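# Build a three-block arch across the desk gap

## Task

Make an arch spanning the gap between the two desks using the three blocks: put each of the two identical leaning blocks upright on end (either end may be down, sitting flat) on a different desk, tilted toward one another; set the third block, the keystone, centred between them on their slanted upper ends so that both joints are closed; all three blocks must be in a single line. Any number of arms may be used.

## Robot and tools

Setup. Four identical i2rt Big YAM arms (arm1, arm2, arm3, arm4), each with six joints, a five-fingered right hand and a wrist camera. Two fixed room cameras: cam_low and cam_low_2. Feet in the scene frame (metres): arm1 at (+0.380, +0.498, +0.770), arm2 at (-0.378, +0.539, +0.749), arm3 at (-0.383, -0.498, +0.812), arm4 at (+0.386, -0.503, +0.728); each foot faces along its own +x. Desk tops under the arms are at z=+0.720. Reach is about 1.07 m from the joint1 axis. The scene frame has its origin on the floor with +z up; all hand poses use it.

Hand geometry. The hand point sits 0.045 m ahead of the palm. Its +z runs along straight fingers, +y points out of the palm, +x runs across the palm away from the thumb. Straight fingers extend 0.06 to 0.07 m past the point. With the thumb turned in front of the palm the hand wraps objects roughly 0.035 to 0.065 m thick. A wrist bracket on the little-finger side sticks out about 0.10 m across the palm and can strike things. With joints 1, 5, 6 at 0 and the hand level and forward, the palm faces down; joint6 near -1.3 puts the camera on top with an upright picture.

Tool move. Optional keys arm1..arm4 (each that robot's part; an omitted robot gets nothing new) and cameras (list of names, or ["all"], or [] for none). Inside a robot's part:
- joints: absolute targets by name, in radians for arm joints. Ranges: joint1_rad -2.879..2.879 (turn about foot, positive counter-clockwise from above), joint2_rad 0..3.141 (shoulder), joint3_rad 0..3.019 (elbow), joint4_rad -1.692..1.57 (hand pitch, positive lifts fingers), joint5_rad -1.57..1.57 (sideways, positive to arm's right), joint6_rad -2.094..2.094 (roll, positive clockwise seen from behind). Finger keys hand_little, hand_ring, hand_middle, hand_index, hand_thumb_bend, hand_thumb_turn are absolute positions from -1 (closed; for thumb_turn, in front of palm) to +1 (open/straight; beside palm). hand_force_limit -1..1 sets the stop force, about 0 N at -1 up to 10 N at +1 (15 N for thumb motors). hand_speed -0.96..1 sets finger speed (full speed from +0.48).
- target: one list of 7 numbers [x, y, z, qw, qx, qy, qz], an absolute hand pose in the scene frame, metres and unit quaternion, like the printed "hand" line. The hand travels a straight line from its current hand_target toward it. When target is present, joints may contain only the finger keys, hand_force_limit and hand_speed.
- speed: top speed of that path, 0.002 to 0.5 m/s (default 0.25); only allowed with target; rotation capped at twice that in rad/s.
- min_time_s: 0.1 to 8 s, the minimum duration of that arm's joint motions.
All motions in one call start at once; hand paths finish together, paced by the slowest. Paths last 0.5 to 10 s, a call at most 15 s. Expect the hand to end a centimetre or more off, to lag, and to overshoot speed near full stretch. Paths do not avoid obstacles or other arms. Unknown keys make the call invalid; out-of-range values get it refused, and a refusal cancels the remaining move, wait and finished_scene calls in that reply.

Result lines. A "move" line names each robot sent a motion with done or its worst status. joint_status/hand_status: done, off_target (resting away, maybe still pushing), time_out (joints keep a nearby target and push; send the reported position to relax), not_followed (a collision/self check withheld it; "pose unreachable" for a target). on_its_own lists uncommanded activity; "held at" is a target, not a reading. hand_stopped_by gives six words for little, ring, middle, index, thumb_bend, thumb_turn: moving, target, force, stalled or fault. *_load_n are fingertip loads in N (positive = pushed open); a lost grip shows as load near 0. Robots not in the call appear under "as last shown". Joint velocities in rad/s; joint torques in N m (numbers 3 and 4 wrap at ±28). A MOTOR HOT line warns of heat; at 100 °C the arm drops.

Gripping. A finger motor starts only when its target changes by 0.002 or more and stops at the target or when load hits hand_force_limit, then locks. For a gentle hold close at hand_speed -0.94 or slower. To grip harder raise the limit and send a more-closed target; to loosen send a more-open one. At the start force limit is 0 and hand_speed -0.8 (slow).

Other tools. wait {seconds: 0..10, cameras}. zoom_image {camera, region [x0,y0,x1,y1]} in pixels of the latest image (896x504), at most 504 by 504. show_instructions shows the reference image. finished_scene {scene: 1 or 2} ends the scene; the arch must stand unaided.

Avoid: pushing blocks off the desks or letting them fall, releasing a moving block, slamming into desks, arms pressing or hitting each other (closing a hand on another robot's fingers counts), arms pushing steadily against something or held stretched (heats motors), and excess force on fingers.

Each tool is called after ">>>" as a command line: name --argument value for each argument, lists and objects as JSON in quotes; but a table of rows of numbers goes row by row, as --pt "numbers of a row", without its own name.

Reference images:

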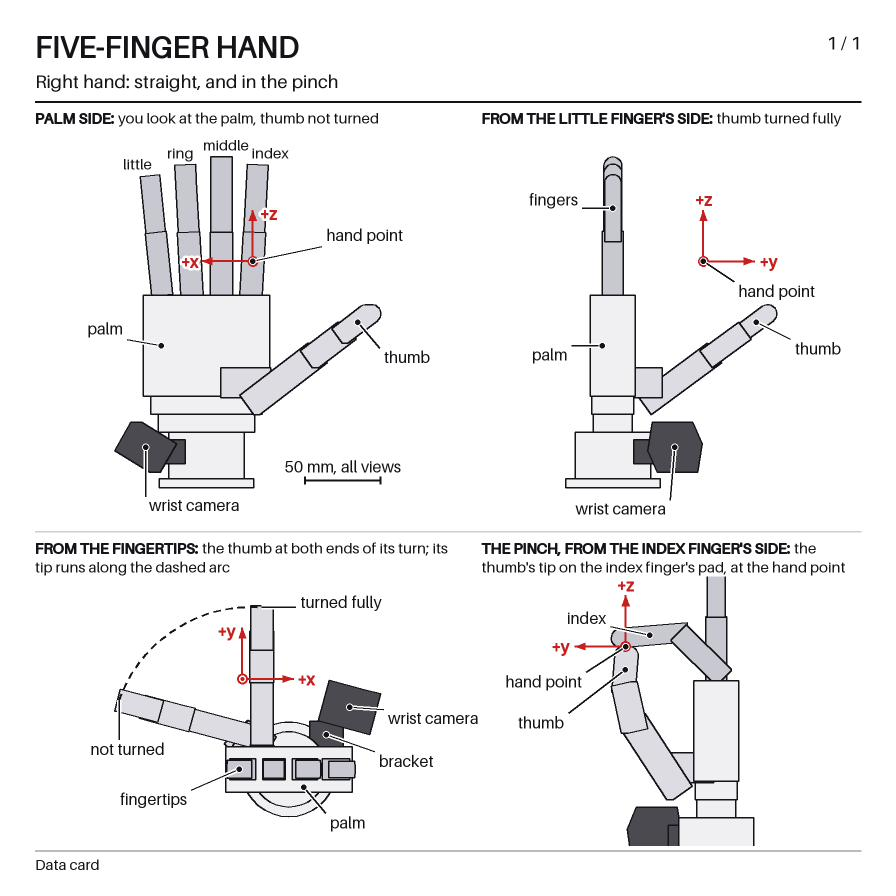

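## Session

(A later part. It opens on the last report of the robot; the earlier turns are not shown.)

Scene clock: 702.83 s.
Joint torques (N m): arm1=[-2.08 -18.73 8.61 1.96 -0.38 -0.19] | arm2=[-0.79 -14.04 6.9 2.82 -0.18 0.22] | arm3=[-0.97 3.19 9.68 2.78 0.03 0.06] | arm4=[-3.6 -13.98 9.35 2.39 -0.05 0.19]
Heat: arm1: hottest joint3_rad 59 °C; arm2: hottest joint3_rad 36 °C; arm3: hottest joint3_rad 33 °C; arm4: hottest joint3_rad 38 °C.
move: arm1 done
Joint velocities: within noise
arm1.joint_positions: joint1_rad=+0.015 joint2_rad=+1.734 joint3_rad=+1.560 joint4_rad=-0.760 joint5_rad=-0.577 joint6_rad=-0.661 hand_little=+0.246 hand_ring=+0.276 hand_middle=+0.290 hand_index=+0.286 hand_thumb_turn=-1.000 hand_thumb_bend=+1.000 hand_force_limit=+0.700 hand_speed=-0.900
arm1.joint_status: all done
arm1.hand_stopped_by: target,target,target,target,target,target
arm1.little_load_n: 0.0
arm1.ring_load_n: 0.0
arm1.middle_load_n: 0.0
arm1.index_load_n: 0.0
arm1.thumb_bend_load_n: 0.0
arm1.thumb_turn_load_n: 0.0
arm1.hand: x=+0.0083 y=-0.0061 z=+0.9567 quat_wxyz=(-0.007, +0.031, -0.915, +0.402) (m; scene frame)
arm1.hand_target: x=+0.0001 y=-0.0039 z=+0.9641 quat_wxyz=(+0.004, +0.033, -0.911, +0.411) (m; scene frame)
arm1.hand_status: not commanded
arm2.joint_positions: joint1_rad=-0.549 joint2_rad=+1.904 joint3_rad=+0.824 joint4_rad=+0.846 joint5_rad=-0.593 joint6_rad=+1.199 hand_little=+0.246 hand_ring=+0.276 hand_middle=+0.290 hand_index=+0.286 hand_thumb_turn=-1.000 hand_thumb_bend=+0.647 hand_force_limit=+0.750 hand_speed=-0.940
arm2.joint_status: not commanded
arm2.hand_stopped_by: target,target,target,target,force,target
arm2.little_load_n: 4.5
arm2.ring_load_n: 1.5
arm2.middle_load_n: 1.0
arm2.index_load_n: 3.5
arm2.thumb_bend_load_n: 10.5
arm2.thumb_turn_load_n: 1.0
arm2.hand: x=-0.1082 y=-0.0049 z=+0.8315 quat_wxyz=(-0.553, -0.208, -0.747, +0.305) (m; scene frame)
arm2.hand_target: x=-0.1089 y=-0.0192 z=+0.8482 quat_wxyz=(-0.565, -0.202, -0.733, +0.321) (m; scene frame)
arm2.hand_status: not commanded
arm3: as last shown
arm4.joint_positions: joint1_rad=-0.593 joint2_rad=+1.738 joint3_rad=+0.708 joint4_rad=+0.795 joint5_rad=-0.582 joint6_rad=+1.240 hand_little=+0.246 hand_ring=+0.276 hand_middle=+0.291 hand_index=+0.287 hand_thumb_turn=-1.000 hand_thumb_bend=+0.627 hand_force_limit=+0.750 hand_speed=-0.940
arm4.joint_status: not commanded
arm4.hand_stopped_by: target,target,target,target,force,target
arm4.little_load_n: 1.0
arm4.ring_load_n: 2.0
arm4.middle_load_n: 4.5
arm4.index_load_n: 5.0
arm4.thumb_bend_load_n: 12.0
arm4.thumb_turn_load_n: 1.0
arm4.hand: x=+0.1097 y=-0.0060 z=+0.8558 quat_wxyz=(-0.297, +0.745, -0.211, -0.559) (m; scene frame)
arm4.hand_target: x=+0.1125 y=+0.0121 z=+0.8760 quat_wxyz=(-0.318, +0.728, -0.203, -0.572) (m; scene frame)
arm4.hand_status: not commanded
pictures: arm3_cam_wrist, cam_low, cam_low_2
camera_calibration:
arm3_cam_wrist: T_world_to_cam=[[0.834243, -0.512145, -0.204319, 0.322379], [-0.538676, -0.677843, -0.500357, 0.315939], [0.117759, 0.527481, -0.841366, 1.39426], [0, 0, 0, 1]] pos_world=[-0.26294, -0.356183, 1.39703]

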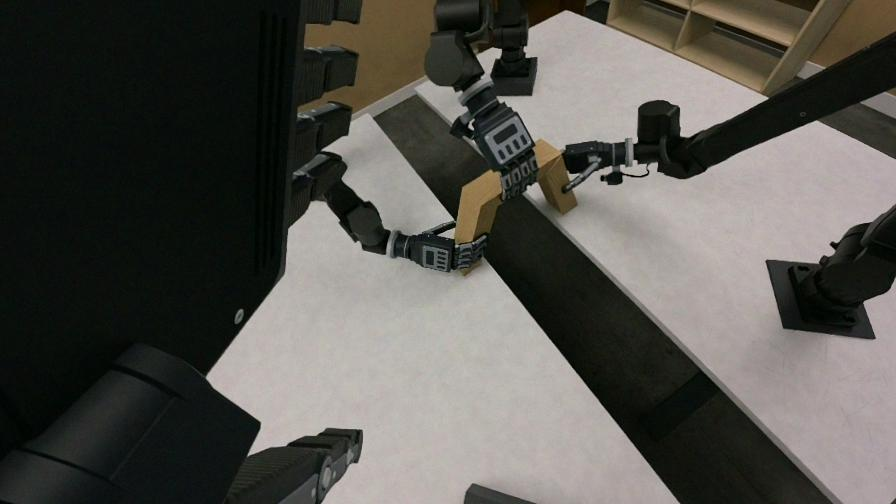

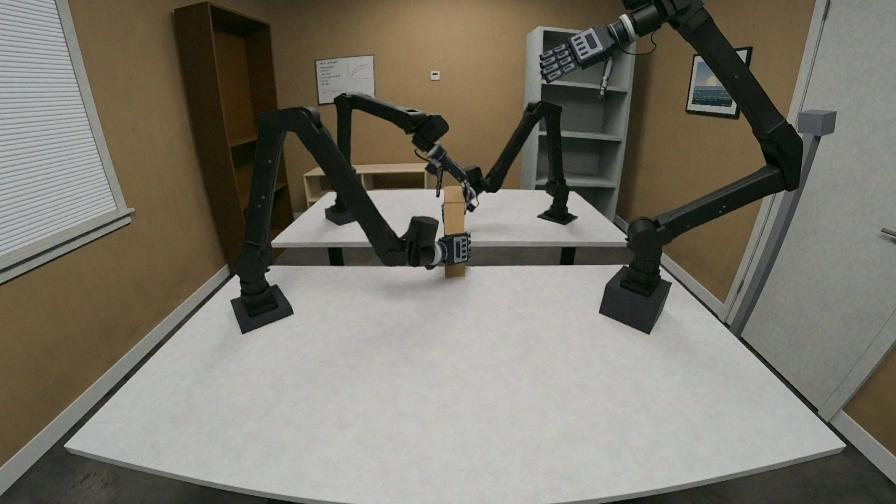

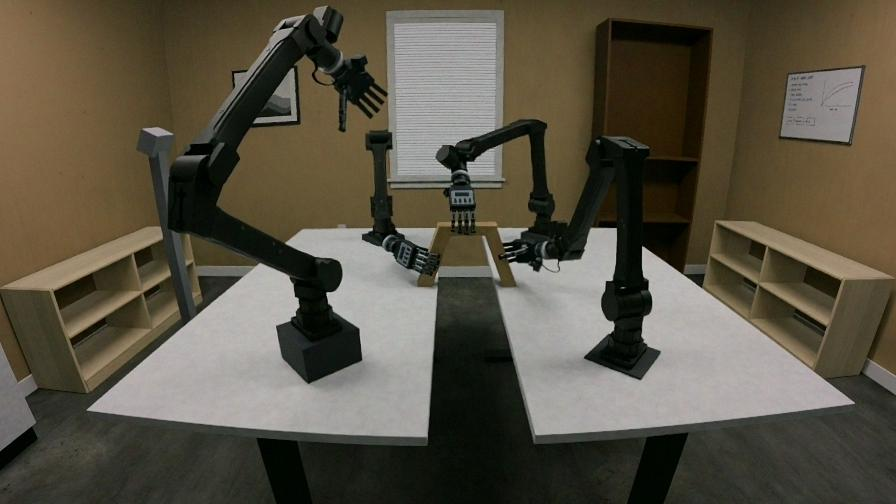

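>>> move --arm1 '{"joints":{"hand_speed":-0.86,"hand_index":1.0,"hand_middle":1.0,"hand_ring":1.0,"hand_little":1.0}}' --arm2 '{"joints":{"hand_speed":-0.9,"hand_thumb_bend":1.0}}' --arm4 '{"joints":{"hand_speed":-0.9,"hand_thumb_bend":1.0}}'

>>> move --arm1 '{"target":[0.0,0.026,0.99,0.0042,0.0332,-0.9116,0.411],"speed":0.06}' --arm2 '{"joints":{"hand_speed":-0.86,"hand_index":1.0,"hand_middle":1.0,"hand_ring":1.0,"hand_little":1.0}}' --arm4 '{"joints":{"hand_speed":-0.86,"hand_index":1.0,"hand_middle":1.0,"hand_ring":1.0,"hand_little":1.0}}' --cameras '["cam_low","cam_low_2","arm3_cam_wrist"]'

>>> zoom_image --camera "cam_low_2" --region '[405, 190, 535, 300]'

>>> zoom_image --camera "arm3_cam_wrist" --region '[430, 90, 610, 290]'

Scene clock: 713.33 s.
Joint torques (N m): arm1=[-1.9 -18.96 8.66 1.98 -0.4 -0.18] | arm2=[-0.79 -14.21 6.9 2.32 -0.11 0.21] | arm3=[-1.03 3.43 9.55 2.82 0.09 0.08] | arm4=[-3.43 -14.04 8.88 1.83 0.02 0.13]
Heat: arm1: hottest joint3_rad 58 °C; arm2: hottest joint3_rad 36 °C; arm3: hottest joint3_rad 33 °C; arm4: hottest joint3_rad 38 °C.
move: arm1 done; arm2 done; arm4 done
Joint velocities: within noise
arm1.joint_positions: joint1_rad=+0.015 joint2_rad=+1.734 joint3_rad=+1.560 joint4_rad=-0.760 joint5_rad=-0.577 joint6_rad=-0.662 hand_little=+1.000 hand_ring=+1.000 hand_middle=+1.000 hand_index=+1.000 hand_thumb_turn=-1.000 hand_thumb_bend=+1.000 hand_force_limit=+0.700 hand_speed=-0.860
arm1.joint_status: all done
arm1.hand_stopped_by: target,target,target,target,target,target
arm1.little_load_n: 0.0
arm1.ring_load_n: 0.0
arm1.middle_load_n: 0.0
arm1.index_load_n: 0.0
arm1.thumb_bend_load_n: 0.0
arm1.thumb_turn_load_n: 0.0
arm1.hand: x=+0.0083 y=-0.0061 z=+0.9567 quat_wxyz=(-0.007, +0.031, -0.915, +0.402) (m; scene frame)
arm1.hand_target: x=+0.0001 y=-0.0039 z=+0.9641 quat_wxyz=(+0.004, +0.033, -0.911, +0.411) (m; scene frame)
arm1.hand_status: not commanded
arm2.joint_positions: joint1_rad=-0.549 joint2_rad=+1.904 joint3_rad=+0.824 joint4_rad=+0.860 joint5_rad=-0.595 joint6_rad=+1.201 hand_little=+0.246 hand_ring=+0.276 hand_middle=+0.290 hand_index=+0.286 hand_thumb_turn=-1.000 hand_thumb_bend=+1.000 hand_force_limit=+0.750 hand_speed=-0.900
arm2.joint_status: all done
arm2.hand_stopped_by: target,target,target,target,target,target
arm2.little_load_n: 0.0
arm2.ring_load_n: 0.0
arm2.middle_load_n: 0.0
arm2.index_load_n: 0.0
arm2.thumb_bend_load_n: 0.0
arm2.thumb_turn_load_n: 0.0
arm2.hand: x=-0.1079 y=-0.0051 z=+0.8341 quat_wxyz=(-0.556, -0.205, -0.744, +0.308) (m; scene frame)
arm2.hand_target: x=-0.1089 y=-0.0192 z=+0.8481 quat_wxyz=(-0.565, -0.202, -0.733, +0.321) (m; scene frame)
arm2.hand_status: not commanded
arm3: as last shown
arm4.joint_positions: joint1_rad=-0.594 joint2_rad=+1.738 joint3_rad=+0.714 joint4_rad=+0.809 joint5_rad=-0.584 joint6_rad=+1.246 hand_little=+0.246 hand_ring=+0.276 hand_middle=+0.290 hand_index=+0.286 hand_thumb_turn=-1.000 hand_thumb_bend=+1.000 hand_force_limit=+0.750 hand_speed=-0.900
arm4.joint_status: all done
arm4.hand_stopped_by: target,target,target,target,target,target
arm4.little_load_n: 0.0
arm4.ring_load_n: 0.0
arm4.middle_load_n: 0.0
arm4.index_load_n: 0.0
arm4.thumb_bend_load_n: 0.0
arm4.thumb_turn_load_n: -0.5
arm4.hand: x=+0.1091 y=-0.0034 z=+0.8613 quat_wxyz=(-0.301, +0.740, -0.208, -0.564) (m; scene frame)
arm4.hand_target: x=+0.1126 y=+0.0122 z=+0.8762 quat_wxyz=(-0.319, +0.728, -0.203, -0.572) (m; scene frame)
arm4.hand_status: not commanded
pictures: none

Scene clock: 715.77 s.
Joint torques (N m): arm1=[-1.85 -18.02 8.46 1.2 -0.42 -0.19] | arm2=[-0.85 -14.1 6.91 2.33 -0.12 0.19] | arm3=[-0.97 3.02 9.68 2.85 0.03 0.07] | arm4=[-3.49 -14.15 8.87 1.83 0.01 0.11]
Heat: arm1: hottest joint3_rad 58 °C; arm2: hottest joint3_rad 36 °C; arm3: hottest joint3_rad 33 °C; arm4: hottest joint3_rad 38 °C.
move: arm1 done; arm2 done; arm4 done
Joint velocities: within noise
arm1.joint_positions: joint1_rad=-0.026 joint2_rad=+1.671 joint3_rad=+1.555 joint4_rad=-0.810 joint5_rad=-0.600 joint6_rad=-0.698 hand_little=+1.000 hand_ring=+1.000 hand_middle=+1.000 hand_index=+1.000 hand_thumb_turn=-1.000 hand_thumb_bend=+1.000 hand_force_limit=+0.700 hand_speed=-0.860
arm1.joint_status: not commanded
arm1.hand_stopped_by: target,target,target,target,target,target
arm1.little_load_n: -0.5
arm1.ring_load_n: 0.0
arm1.middle_load_n: 0.0
arm1.index_load_n: 0.0
arm1.thumb_bend_load_n: 0.0
arm1.thumb_turn_load_n: 0.0
arm1.hand: x=+0.0023 y=+0.0202 z=+0.9882 quat_wxyz=(+0.003, +0.034, -0.911, +0.411) (m; scene frame)
arm1.hand_target: x=-0.0001 y=+0.0260 z=+0.9900 quat_wxyz=(+0.004, +0.033, -0.911, +0.411) (m; scene frame)
arm1.hand_status: done (0.006 m and 0.2 deg from the pose sent, 0.047 m and 1.7 deg at the start)
arm2.joint_positions: joint1_rad=-0.549 joint2_rad=+1.904 joint3_rad=+0.824 joint4_rad=+0.860 joint5_rad=-0.595 joint6_rad=+1.201 hand_little=+1.000 hand_ring=+1.000 hand_middle=+1.000 hand_index=+1.000 hand_thumb_turn=-1.000 hand_thumb_bend=+1.000 hand_force_limit=+0.750 hand_speed=-0.860
arm2.joint_status: all done
arm2.hand_stopped_by: target,target,target,target,target,target
arm2.little_load_n: 0.0
arm2.ring_load_n: 0.0
arm2.middle_load_n: 0.0
arm2.index_load_n: 0.0
arm2.thumb_bend_load_n: 0.0
arm2.thumb_turn_load_n: 0.0
arm2.hand: x=-0.1079 y=-0.0051 z=+0.8341 quat_wxyz=(-0.556, -0.205, -0.744, +0.308) (m; scene frame)
arm2.hand_target: x=-0.1089 y=-0.0192 z=+0.8481 quat_wxyz=(-0.565, -0.202, -0.733, +0.321) (m; scene frame)
arm2.hand_status: not commanded
arm3: as last shown
arm4.joint_positions: joint1_rad=-0.594 joint2_rad=+1.738 joint3_rad=+0.714 joint4_rad=+0.809 joint5_rad=-0.584 joint6_rad=+1.246 hand_little=+1.000 hand_ring=+1.000 hand_middle=+1.000 hand_index=+1.000 hand_thumb_turn=-1.000 hand_thumb_bend=+1.000 hand_force_limit=+0.750 hand_speed=-0.860
arm4.joint_status: all done
arm4.hand_stopped_by: target,target,target,target,target,target
arm4.little_load_n: -0.5
arm4.ring_load_n: 0.0
arm4.middle_load_n: 0.0
arm4.index_load_n: 0.0
arm4.thumb_bend_load_n: 0.0
arm4.thumb_turn_load_n: 0.0
arm4.hand: x=+0.1091 y=-0.0034 z=+0.8614 quat_wxyz=(-0.301, +0.740, -0.208, -0.564) (m; scene frame)
arm4.hand_target: x=+0.1126 y=+0.0122 z=+0.8763 quat_wxyz=(-0.319, +0.728, -0.203, -0.572) (m; scene frame)
arm4.hand_status: not commanded
pictures: arm3_cam_wrist, cam_low, cam_low_2
camera_calibration:
arm3_cam_wrist: T_world_to_cam=[[0.834243, -0.512145, -0.204319, 0.322379], [-0.538676, -0.677843, -0.500357, 0.315939], [0.117759, 0.527481, -0.841366, 1.39426], [0, 0, 0, 1]] pos_world=[-0.26294, -0.356183, 1.39703]

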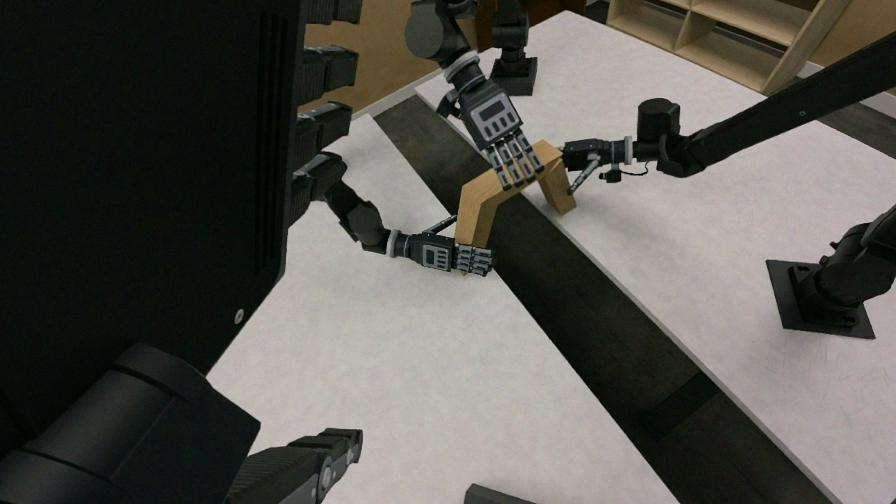

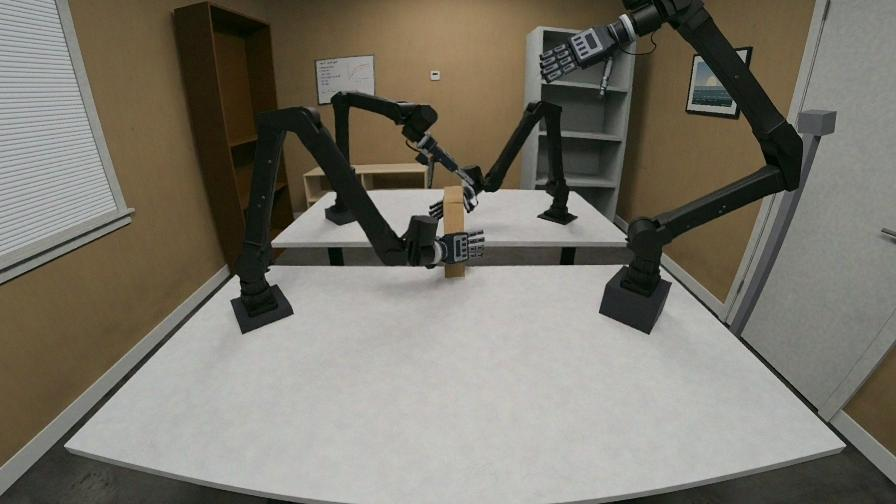

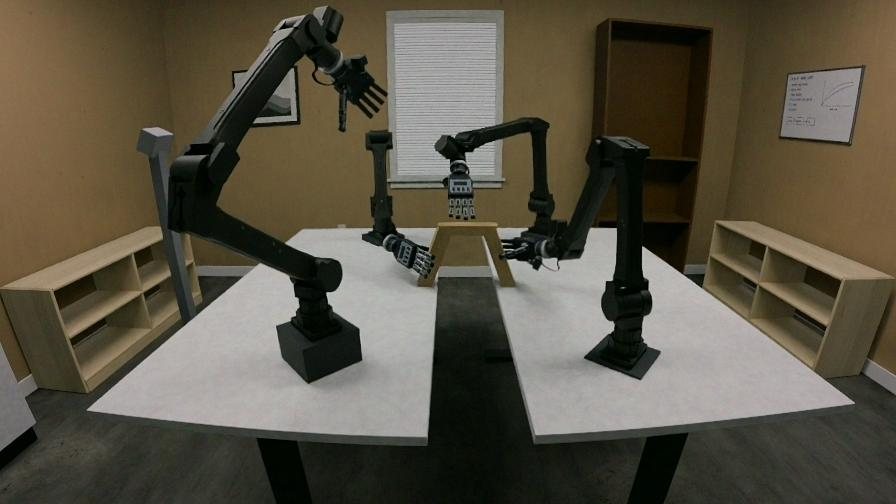

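Scaled by 3.877 from the camera's 896x504 image, which has a finer 1280x720 frame.

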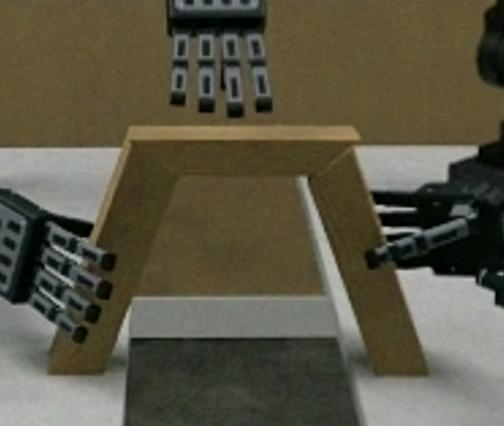

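Scaled by 2.520 from the camera's 896x504 image, which has a finer 1280x720 frame.

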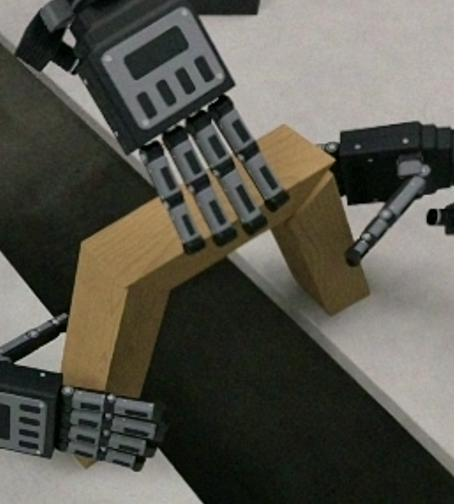

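>>> move --arm1 '{"target":[0.01,0.12,1.07,0.0042,0.0332,-0.9116,0.411],"speed":0.12}' --arm2 '{"target":[-0.192,0.077,0.862,0.556,0.205,0.744,-0.308],"speed":0.08}' --arm4 '{"target":[0.194,-0.085,0.888,0.301,-0.74,0.208,0.564],"speed":0.08}' --cameras '["cam_low","cam_low_2","arm3_cam_wrist"]'

>>> zoom_image --camera "cam_low_2" --region '[410, 205, 530, 295]'

>>> zoom_image --camera "arm3_cam_wrist" --region '[440, 130, 600, 290]'

>>> zoom_image --camera "cam_low" --region '[420, 170, 490, 290]'

Scene clock: 728.33 s.
Joint torques (N m): arm1=[-2.08 -15.15 10.24 0.98 -0.46 -0.22] | arm2=[-0.85 -11.99 3.64 1.13 -0.19 -0.13] | arm3=[-0.67 2.61 9.47 2.51 0.01 0.05] | arm4=[-3.66 -11.46 5.6 0.47 -0.12 -0.09]
Heat: arm1: hottest joint3_rad 57 °C; arm2: hottest joint3_rad 36 °C; arm3: hottest joint3_rad 33 °C; arm4: hottest joint3_rad 38 °C.
move: arm1 off_target; arm2 done; arm4 done
Joint velocities: within noise
arm1.joint_positions: joint1_rad=-0.156 joint2_rad=+1.501 joint3_rad=+1.546 joint4_rad=-1.077 joint5_rad=-0.674 joint6_rad=-0.833 hand_little=+1.000 hand_ring=+1.000 hand_middle=+1.000 hand_index=+1.000 hand_thumb_turn=-1.000 hand_thumb_bend=+1.000 hand_force_limit=+0.700 hand_speed=-0.860
arm1.joint_status: not commanded
arm1.hand_stopped_by: target,target,target,target,target,target
arm1.little_load_n: 0.0
arm1.ring_load_n: 0.0
arm1.middle_load_n: 0.0
arm1.index_load_n: 0.0
arm1.thumb_bend_load_n: 0.0
arm1.thumb_turn_load_n: 0.0
arm1.hand: x=+0.0166 y=+0.1178 z=+1.0568 quat_wxyz=(-0.007, +0.030, -0.914, +0.405) (m; scene frame)
arm1.hand_target: x=+0.0103 y=+0.1202 z=+1.0699 quat_wxyz=(+0.004, +0.033, -0.911, +0.411) (m; scene frame)
arm1.hand_status: off_target (0.015 m and 1.5 deg from the pose sent, 0.129 m and 0.2 deg at the start)
arm2.joint_positions: joint1_rad=-0.725 joint2_rad=+1.689 joint3_rad=+0.577 joint4_rad=+0.867 joint5_rad=-0.771 joint6_rad=+1.164 hand_little=+1.000 hand_ring=+1.000 hand_middle=+1.000 hand_index=+1.000 hand_thumb_turn=-1.000 hand_thumb_bend=+1.000 hand_force_limit=+0.750 hand_speed=-0.860
arm2.joint_status: not commanded
arm2.hand_stopped_by: target,target,target,target,target,target
arm2.little_load_n: 0.0
arm2.ring_load_n: 0.0
arm2.middle_load_n: 0.0
arm2.index_load_n: 0.0
arm2.thumb_bend_load_n: 0.0
arm2.thumb_turn_load_n: -0.5
arm2.hand: x=-0.1892 y=+0.0742 z=+0.8627 quat_wxyz=(-0.560, -0.207, -0.741, +0.306) (m; scene frame)
arm2.hand_target: x=-0.1919 y=+0.0770 z=+0.8620 quat_wxyz=(-0.556, -0.205, -0.744, +0.308) (m; scene frame)
arm2.hand_status: done (0.004 m and 0.7 deg from the pose sent, 0.121 m and 0.1 deg at the start)
arm3: as last shown
arm4.joint_positions: joint1_rad=-0.780 joint2_rad=+1.480 joint3_rad=+0.484 joint4_rad=+0.750 joint5_rad=-0.776 joint6_rad=+1.197 hand_little=+1.000 hand_ring=+1.000 hand_middle=+1.000 hand_index=+1.000 hand_thumb_turn=-1.000 hand_thumb_bend=+1.000 hand_force_limit=+0.750 hand_speed=-0.860
arm4.joint_status: not commanded
arm4.hand_stopped_by: target,target,target,target,target,target
arm4.little_load_n: 0.0
arm4.ring_load_n: 0.0
arm4.middle_load_n: 0.0
arm4.index_load_n: -0.5
arm4.thumb_bend_load_n: 0.0
arm4.thumb_turn_load_n: 0.0
arm4.hand: x=+0.1884 y=-0.0843 z=+0.8873 quat_wxyz=(-0.297, +0.740, -0.206, -0.568) (m; scene frame)
arm4.hand_target: x=+0.1938 y=-0.0851 z=+0.8879 quat_wxyz=(-0.301, +0.740, -0.208, -0.564) (m; scene frame)
arm4.hand_status: done (0.006 m and 0.7 deg from the pose sent, 0.121 m and 0.1 deg at the start)
pictures: arm3_cam_wrist, cam_low, cam_low_2
camera_calibration:
arm3_cam_wrist: T_world_to_cam=[[0.834243, -0.512145, -0.204319, 0.322379], [-0.538676, -0.677843, -0.500357, 0.315939], [0.117759, 0.527481, -0.841366, 1.39426], [0, 0, 0, 1]] pos_world=[-0.26294, -0.356183, 1.39703]

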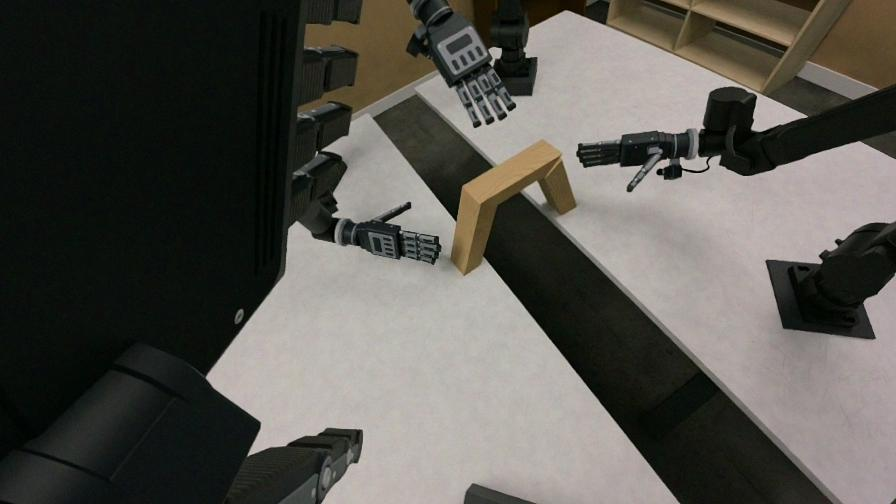

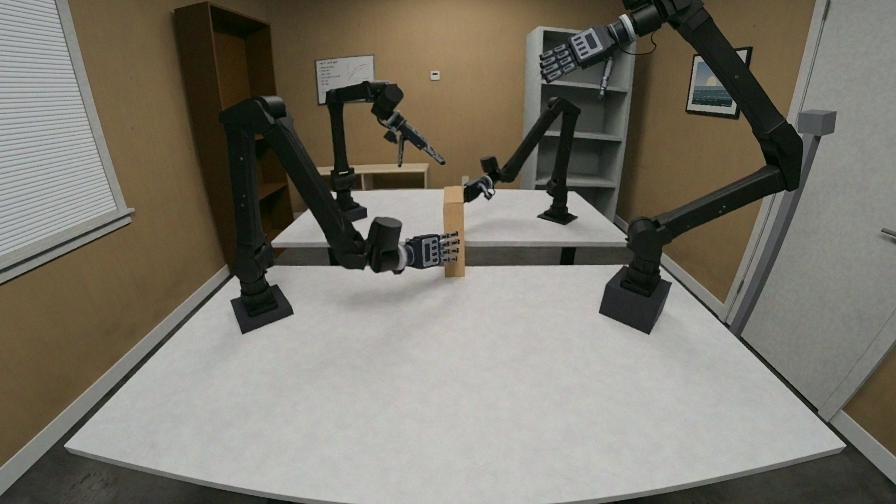

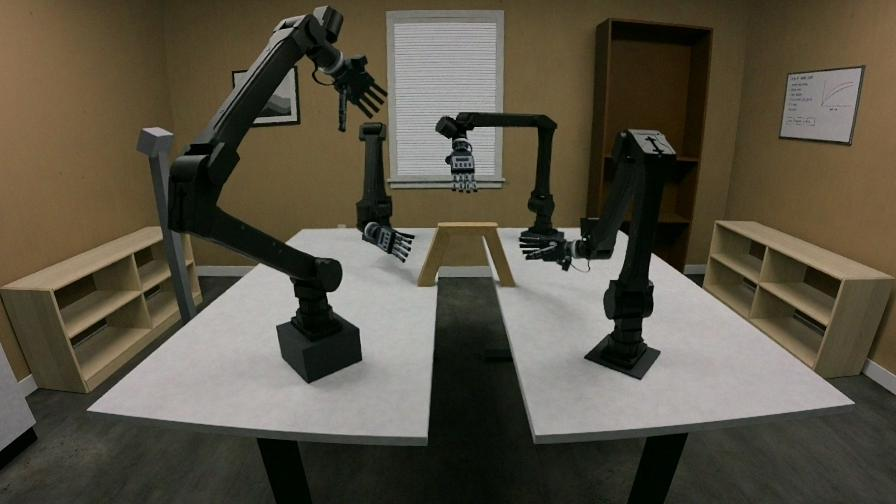

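Scaled by 4.200 from the camera's 896x504 image, which has a finer 1280x720 frame.

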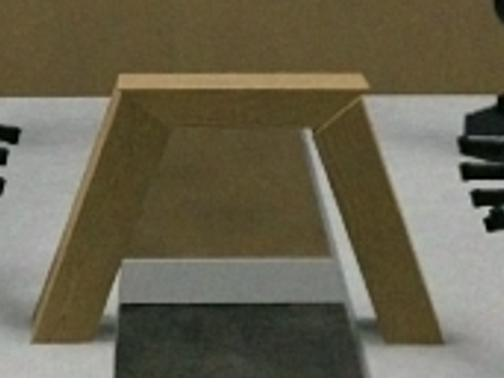

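Scaled by 3.150 from the camera's 896x504 image, which has a finer 1280x720 frame.

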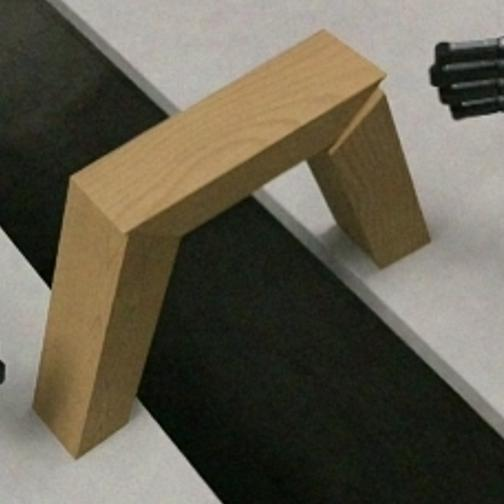

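Scaled by 4.200 from the camera's 896x504 image, which has a finer 1280x720 frame.

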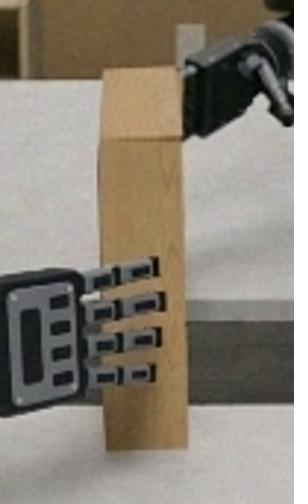

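>>> zoom_image --camera "arm3_cam_wrist" --region '[530, 135, 590, 225]'

>>> zoom_image --camera "cam_low" --region '[435, 180, 475, 220]'

>>> zoom_image --camera "cam_low_2" --region '[475, 215, 525, 295]'

>>> zoom_image --camera "arm3_cam_wrist" --region '[440, 170, 510, 280]'

Scaled by 5.600 from the camera's 896x504 image, which has a finer 1280x720 frame.

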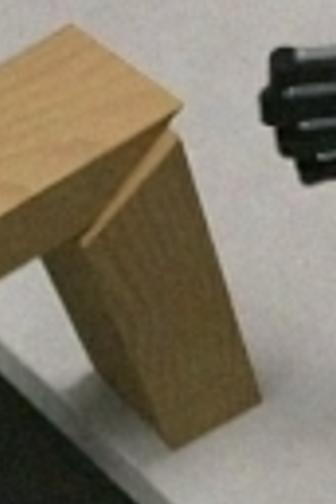

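Scaled by 12.600 from the camera's 896x504 image, which has a finer 1280x720 frame.

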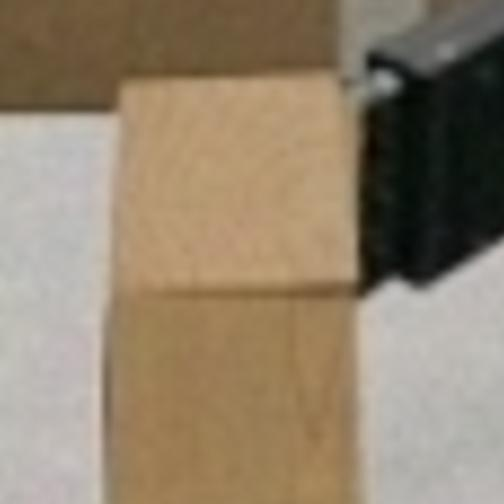

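Scaled by 6.300 from the camera's 896x504 image, which has a finer 1280x720 frame.

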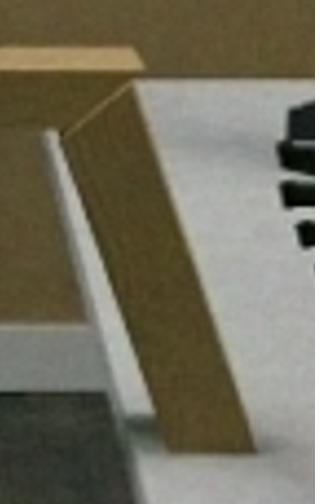

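Scaled by 4.582 from the camera's 896x504 image, which has a finer 1280x720 frame.

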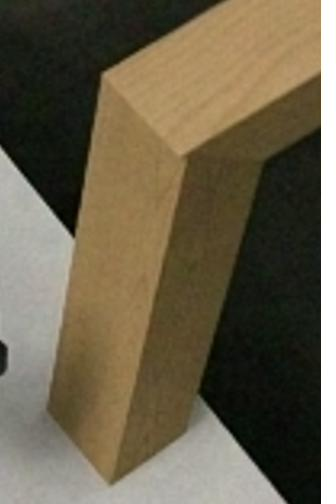

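>>> move --cameras '["arm1_cam_wrist","arm2_cam_wrist","arm4_cam_wrist","arm3_cam_wrist","cam_low"]'

Scene clock: 779.70 s.
Joint torques (N m): arm1=[-2.02 -15.21 10.28 1.03 -0.47 -0.2] | arm2=[-0.91 -11.99 3.64 1.11 -0.19 -0.15] | arm3=[-1.08 3.49 9.57 2.76 0.03 0.02] | arm4=[-3.6 -11.52 5.59 0.47 -0.11 -0.07]
Heat: arm1: hottest joint3_rad 55 °C; arm2: hottest joint3_rad 33 °C; arm3: hottest joint3_rad 33 °C; arm4: hottest joint3_rad 35 °C.
Joint velocities: within noise
arm1.joint_positions: joint1_rad=-0.156 joint2_rad=+1.501 joint3_rad=+1.546 joint4_rad=-1.077 joint5_rad=-0.674 joint6_rad=-0.833 hand_little=+1.000 hand_ring=+1.000 hand_middle=+1.000 hand_index=+1.000 hand_thumb_turn=-1.000 hand_thumb_bend=+1.000 hand_force_limit=+0.700 hand_speed=-0.860
arm1.joint_status: not commanded
arm1.hand_stopped_by: target,target,target,target,target,target
arm1.little_load_n: 0.0
arm1.ring_load_n: 0.0
arm1.middle_load_n: 0.0
arm1.index_load_n: 0.0
arm1.thumb_bend_load_n: 0.0
arm1.thumb_turn_load_n: 0.0
arm1.hand: x=+0.0165 y=+0.1178 z=+1.0568 quat_wxyz=(-0.007, +0.030, -0.914, +0.405) (m; scene frame)
arm1.hand_target: x=+0.0103 y=+0.1202 z=+1.0699 quat_wxyz=(+0.004, +0.033, -0.911, +0.411) (m; scene frame)
arm1.hand_status: off_target (0.015 m and 1.5 deg from the pose sent, 0.129 m and 0.2 deg at the start)
arm2.joint_positions: joint1_rad=-0.725 joint2_rad=+1.689 joint3_rad=+0.577 joint4_rad=+0.867 joint5_rad=-0.771 joint6_rad=+1.164 hand_little=+1.000 hand_ring=+1.000 hand_middle=+1.000 hand_index=+1.000 hand_thumb_turn=-1.000 hand_thumb_bend=+1.000 hand_force_limit=+0.750 hand_speed=-0.860
arm2.joint_status: not commanded
arm2.hand_stopped_by: target,target,target,target,target,target
arm2.little_load_n: 0.0
arm2.ring_load_n: 0.0
arm2.middle_load_n: 0.0
arm2.index_load_n: 0.0
arm2.thumb_bend_load_n: 0.0
arm2.thumb_turn_load_n: -0.5
arm2.hand: x=-0.1892 y=+0.0742 z=+0.8627 quat_wxyz=(-0.560, -0.207, -0.741, +0.306) (m; scene frame)
arm2.hand_target: x=-0.1919 y=+0.0770 z=+0.8620 quat_wxyz=(-0.556, -0.205, -0.744, +0.308) (m; scene frame)
arm2.hand_status: done (0.004 m and 0.7 deg from the pose sent, 0.121 m and 0.1 deg at the start)
arm3.joint_positions: joint1_rad=+0.414 joint2_rad=+0.608 joint3_rad=+1.363 joint4_rad=-1.236 joint5_rad=+0.055 joint6_rad=-1.009 hand_little=+1.000 hand_ring=+1.000 hand_middle=+1.000 hand_index=+1.000 hand_thumb_turn=+1.000 hand_thumb_bend=+1.000 hand_force_limit=+0.000 hand_speed=-0.800
arm3.joint_status: not commanded
arm3.hand_stopped_by: target,target,target,target,target,target
arm3.little_load_n: 0.0
arm3.ring_load_n: 0.0
arm3.middle_load_n: 0.0
arm3.index_load_n: 0.0
arm3.thumb_bend_load_n: 0.0
arm3.thumb_turn_load_n: 0.0
arm3.hand: x=-0.2518 y=-0.2951 z=+1.3013 quat_wxyz=(-0.384, +0.818, +0.250, +0.349) (m; scene frame)
arm3.hand_target: x=-0.2522 y=-0.2962 z=+1.3126 quat_wxyz=(-0.393, +0.811, +0.248, +0.356) (m; scene frame)
arm3.hand_status: not commanded
arm4.joint_positions: joint1_rad=-0.780 joint2_rad=+1.480 joint3_rad=+0.484 joint4_rad=+0.750 joint5_rad=-0.776 joint6_rad=+1.197 hand_little=+1.000 hand_ring=+1.000 hand_middle=+1.000 hand_index=+1.000 hand_thumb_turn=-1.000 hand_thumb_bend=+1.000 hand_force_limit=+0.750 hand_speed=-0.860
arm4.joint_status: not commanded
arm4.hand_stopped_by: target,target,target,target,target,target
arm4.little_load_n: 0.0
arm4.ring_load_n: 0.0
arm4.middle_load_n: 0.0
arm4.index_load_n: 0.0
arm4.thumb_bend_load_n: 0.0
arm4.thumb_turn_load_n: 0.0
arm4.hand: x=+0.1884 y=-0.0843 z=+0.8873 quat_wxyz=(-0.297, +0.740, -0.205, -0.568) (m; scene frame)
arm4.hand_target: x=+0.1938 y=-0.0851 z=+0.8879 quat_wxyz=(-0.301, +0.740, -0.208, -0.564) (m; scene frame)
arm4.hand_status: done (0.006 m and 0.7 deg from the pose sent, 0.121 m and 0.1 deg at the start)
pictures: arm1_cam_wrist, arm2_cam_wrist, arm3_cam_wrist, arm4_cam_wrist, cam_low
camera_calibration:
arm1_cam_wrist: T_world_to_cam=[[-0.29111, 0.601197, -0.744189, 0.725408], [0.779777, 0.599773, 0.179499, -0.276965], [0.554259, -0.528047, -0.6434, 0.845986], [0, 0, 0, 1]] pos_world=[-0.0417509, 0.176724, 1.13386]
arm2_cam_wrist: T_world_to_cam=[[0.583889, 0.692647, -0.423455, 0.428699], [0.0136186, 0.513173, 0.858177, -0.776692], [0.81172, -0.506847, 0.290203, 0.0576528], [0, 0, 0, 1]] pos_world=[-0.286533, 0.130861, 0.831343]
arm3_cam_wrist: T_world_to_cam=[[0.834243, -0.512145, -0.204319, 0.322379], [-0.538676, -0.677843, -0.500357, 0.315939], [0.117759, 0.527481, -0.841366, 1.39426], [0, 0, 0, 1]] pos_world=[-0.26294, -0.356183, 1.39703]
arm4_cam_wrist: T_world_to_cam=[[-0.517089, -0.699539, -0.493217, 0.473903], [-0.0278284, -0.56219, 0.82654, -0.77727], [-0.855479, 0.44112, 0.271235, 0.0704039], [0, 0, 0, 1]] pos_world=[0.283649, -0.136516, 0.857086]

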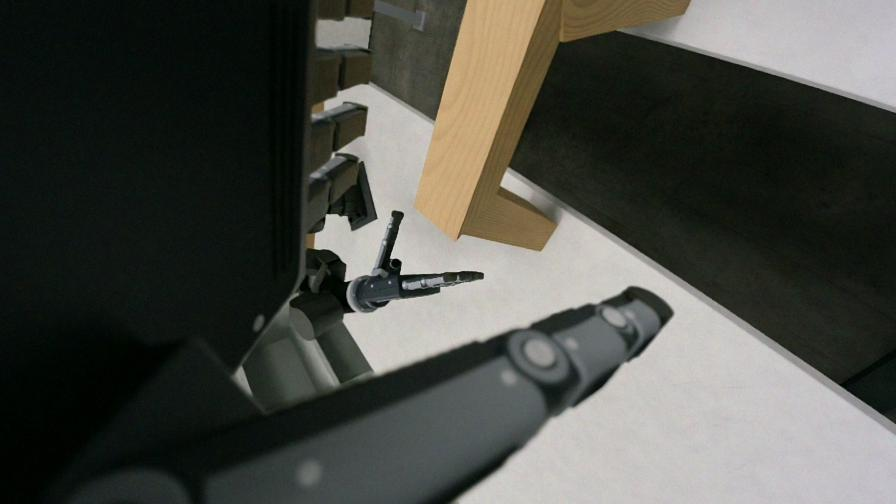

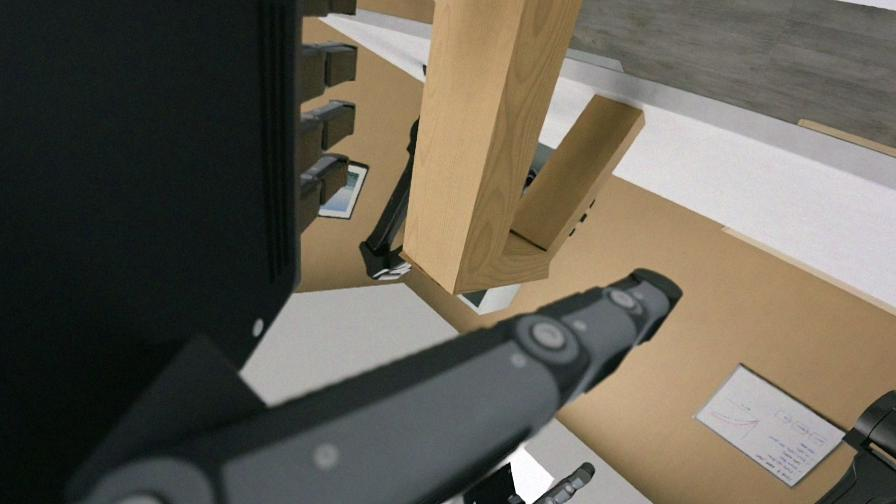

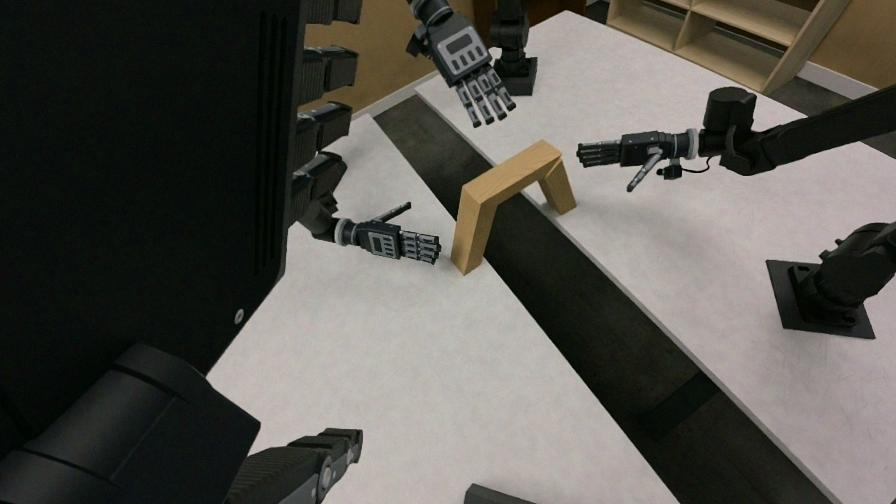

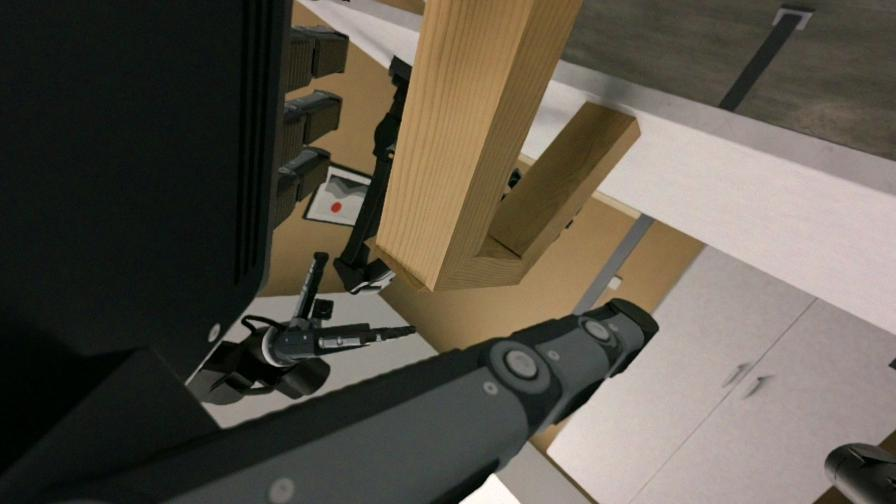

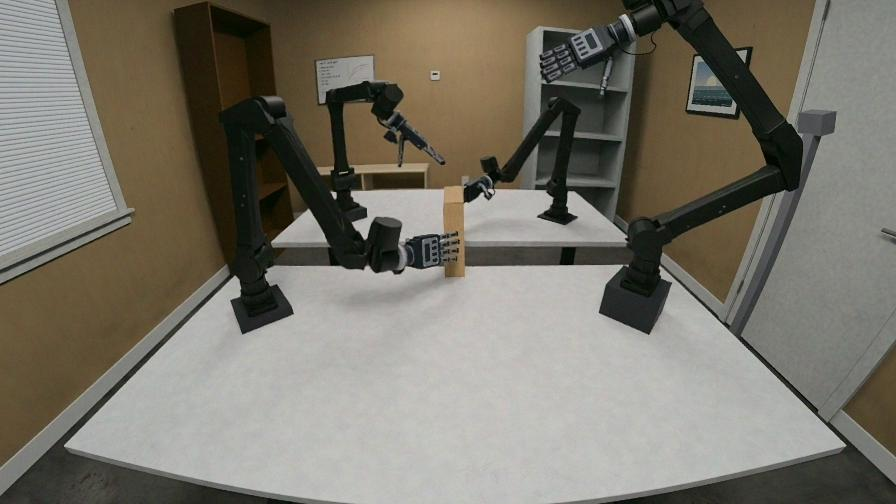

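>>> zoom_image --camera "arm4_cam_wrist" --region '[350, 180, 540, 310]'

>>> zoom_image --camera "arm2_cam_wrist" --region '[380, 180, 570, 310]'

>>> zoom_image --camera "arm1_cam_wrist" --region '[380, 0, 700, 260]'

>>> zoom_image --camera "cam_low" --region '[435, 175, 485, 285]'

Scaled by 2.653 from the camera's 896x504 image, which has a finer 1280x720 frame.

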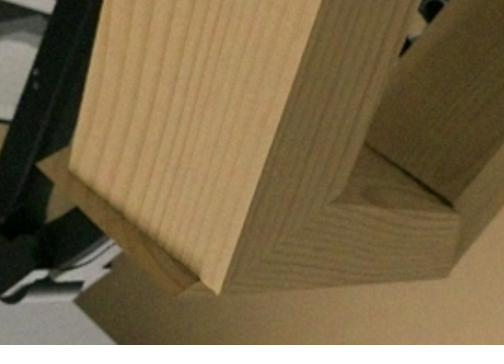

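Scaled by 2.653 from the camera's 896x504 image, which has a finer 1280x720 frame.

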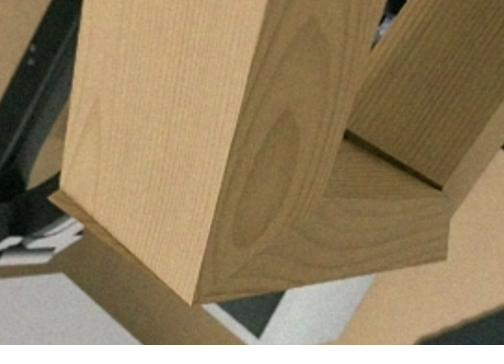

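Scaled by 1.575 from the camera's 896x504 image, which has a finer 1280x720 frame.

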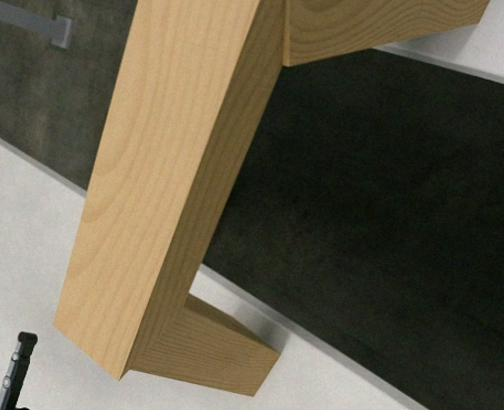

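Scaled by 4.582 from the camera's 896x504 image, which has a finer 1280x720 frame.

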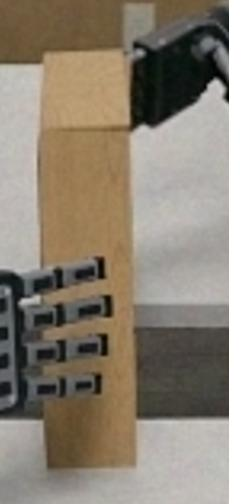

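>>> zoom_image --camera "arm2_cam_wrist" --region '[495, 215, 565, 275]'

>>> zoom_image --camera "arm4_cam_wrist" --region '[460, 220, 540, 280]'

>>> zoom_image --camera "arm1_cam_wrist" --region '[440, 160, 570, 260]'

>>> zoom_image --camera "cam_low_2" --region '[480, 215, 505, 240]'

Scaled by 7.200 from the camera's 896x504 image, which has a finer 1280x720 frame.

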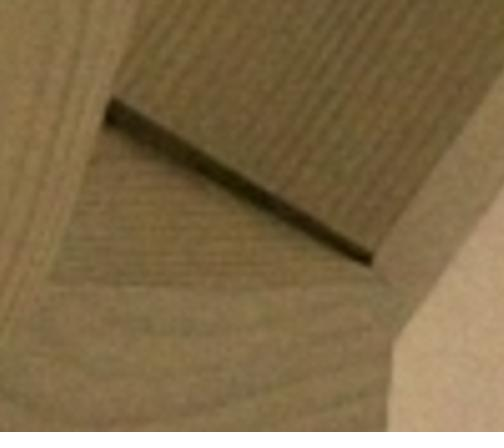

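Scaled by 6.300 from the camera's 896x504 image, which has a finer 1280x720 frame.

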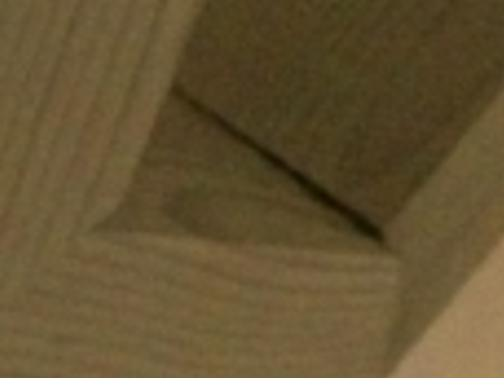

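Scaled by 3.877 from the camera's 896x504 image, which has a finer 1280x720 frame.

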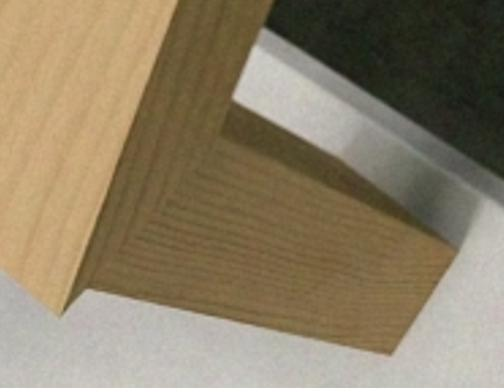

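This scene's latest camera images include none from cam_low_2. They are from: arm1_cam_wrist, arm2_cam_wrist, arm3_cam_wrist, arm4_cam_wrist, cam_low. cam_low_2's image comes with the result of a call that names it in "cameras".

>>> finished_scene --scene 2

The scene is finished: the task was done.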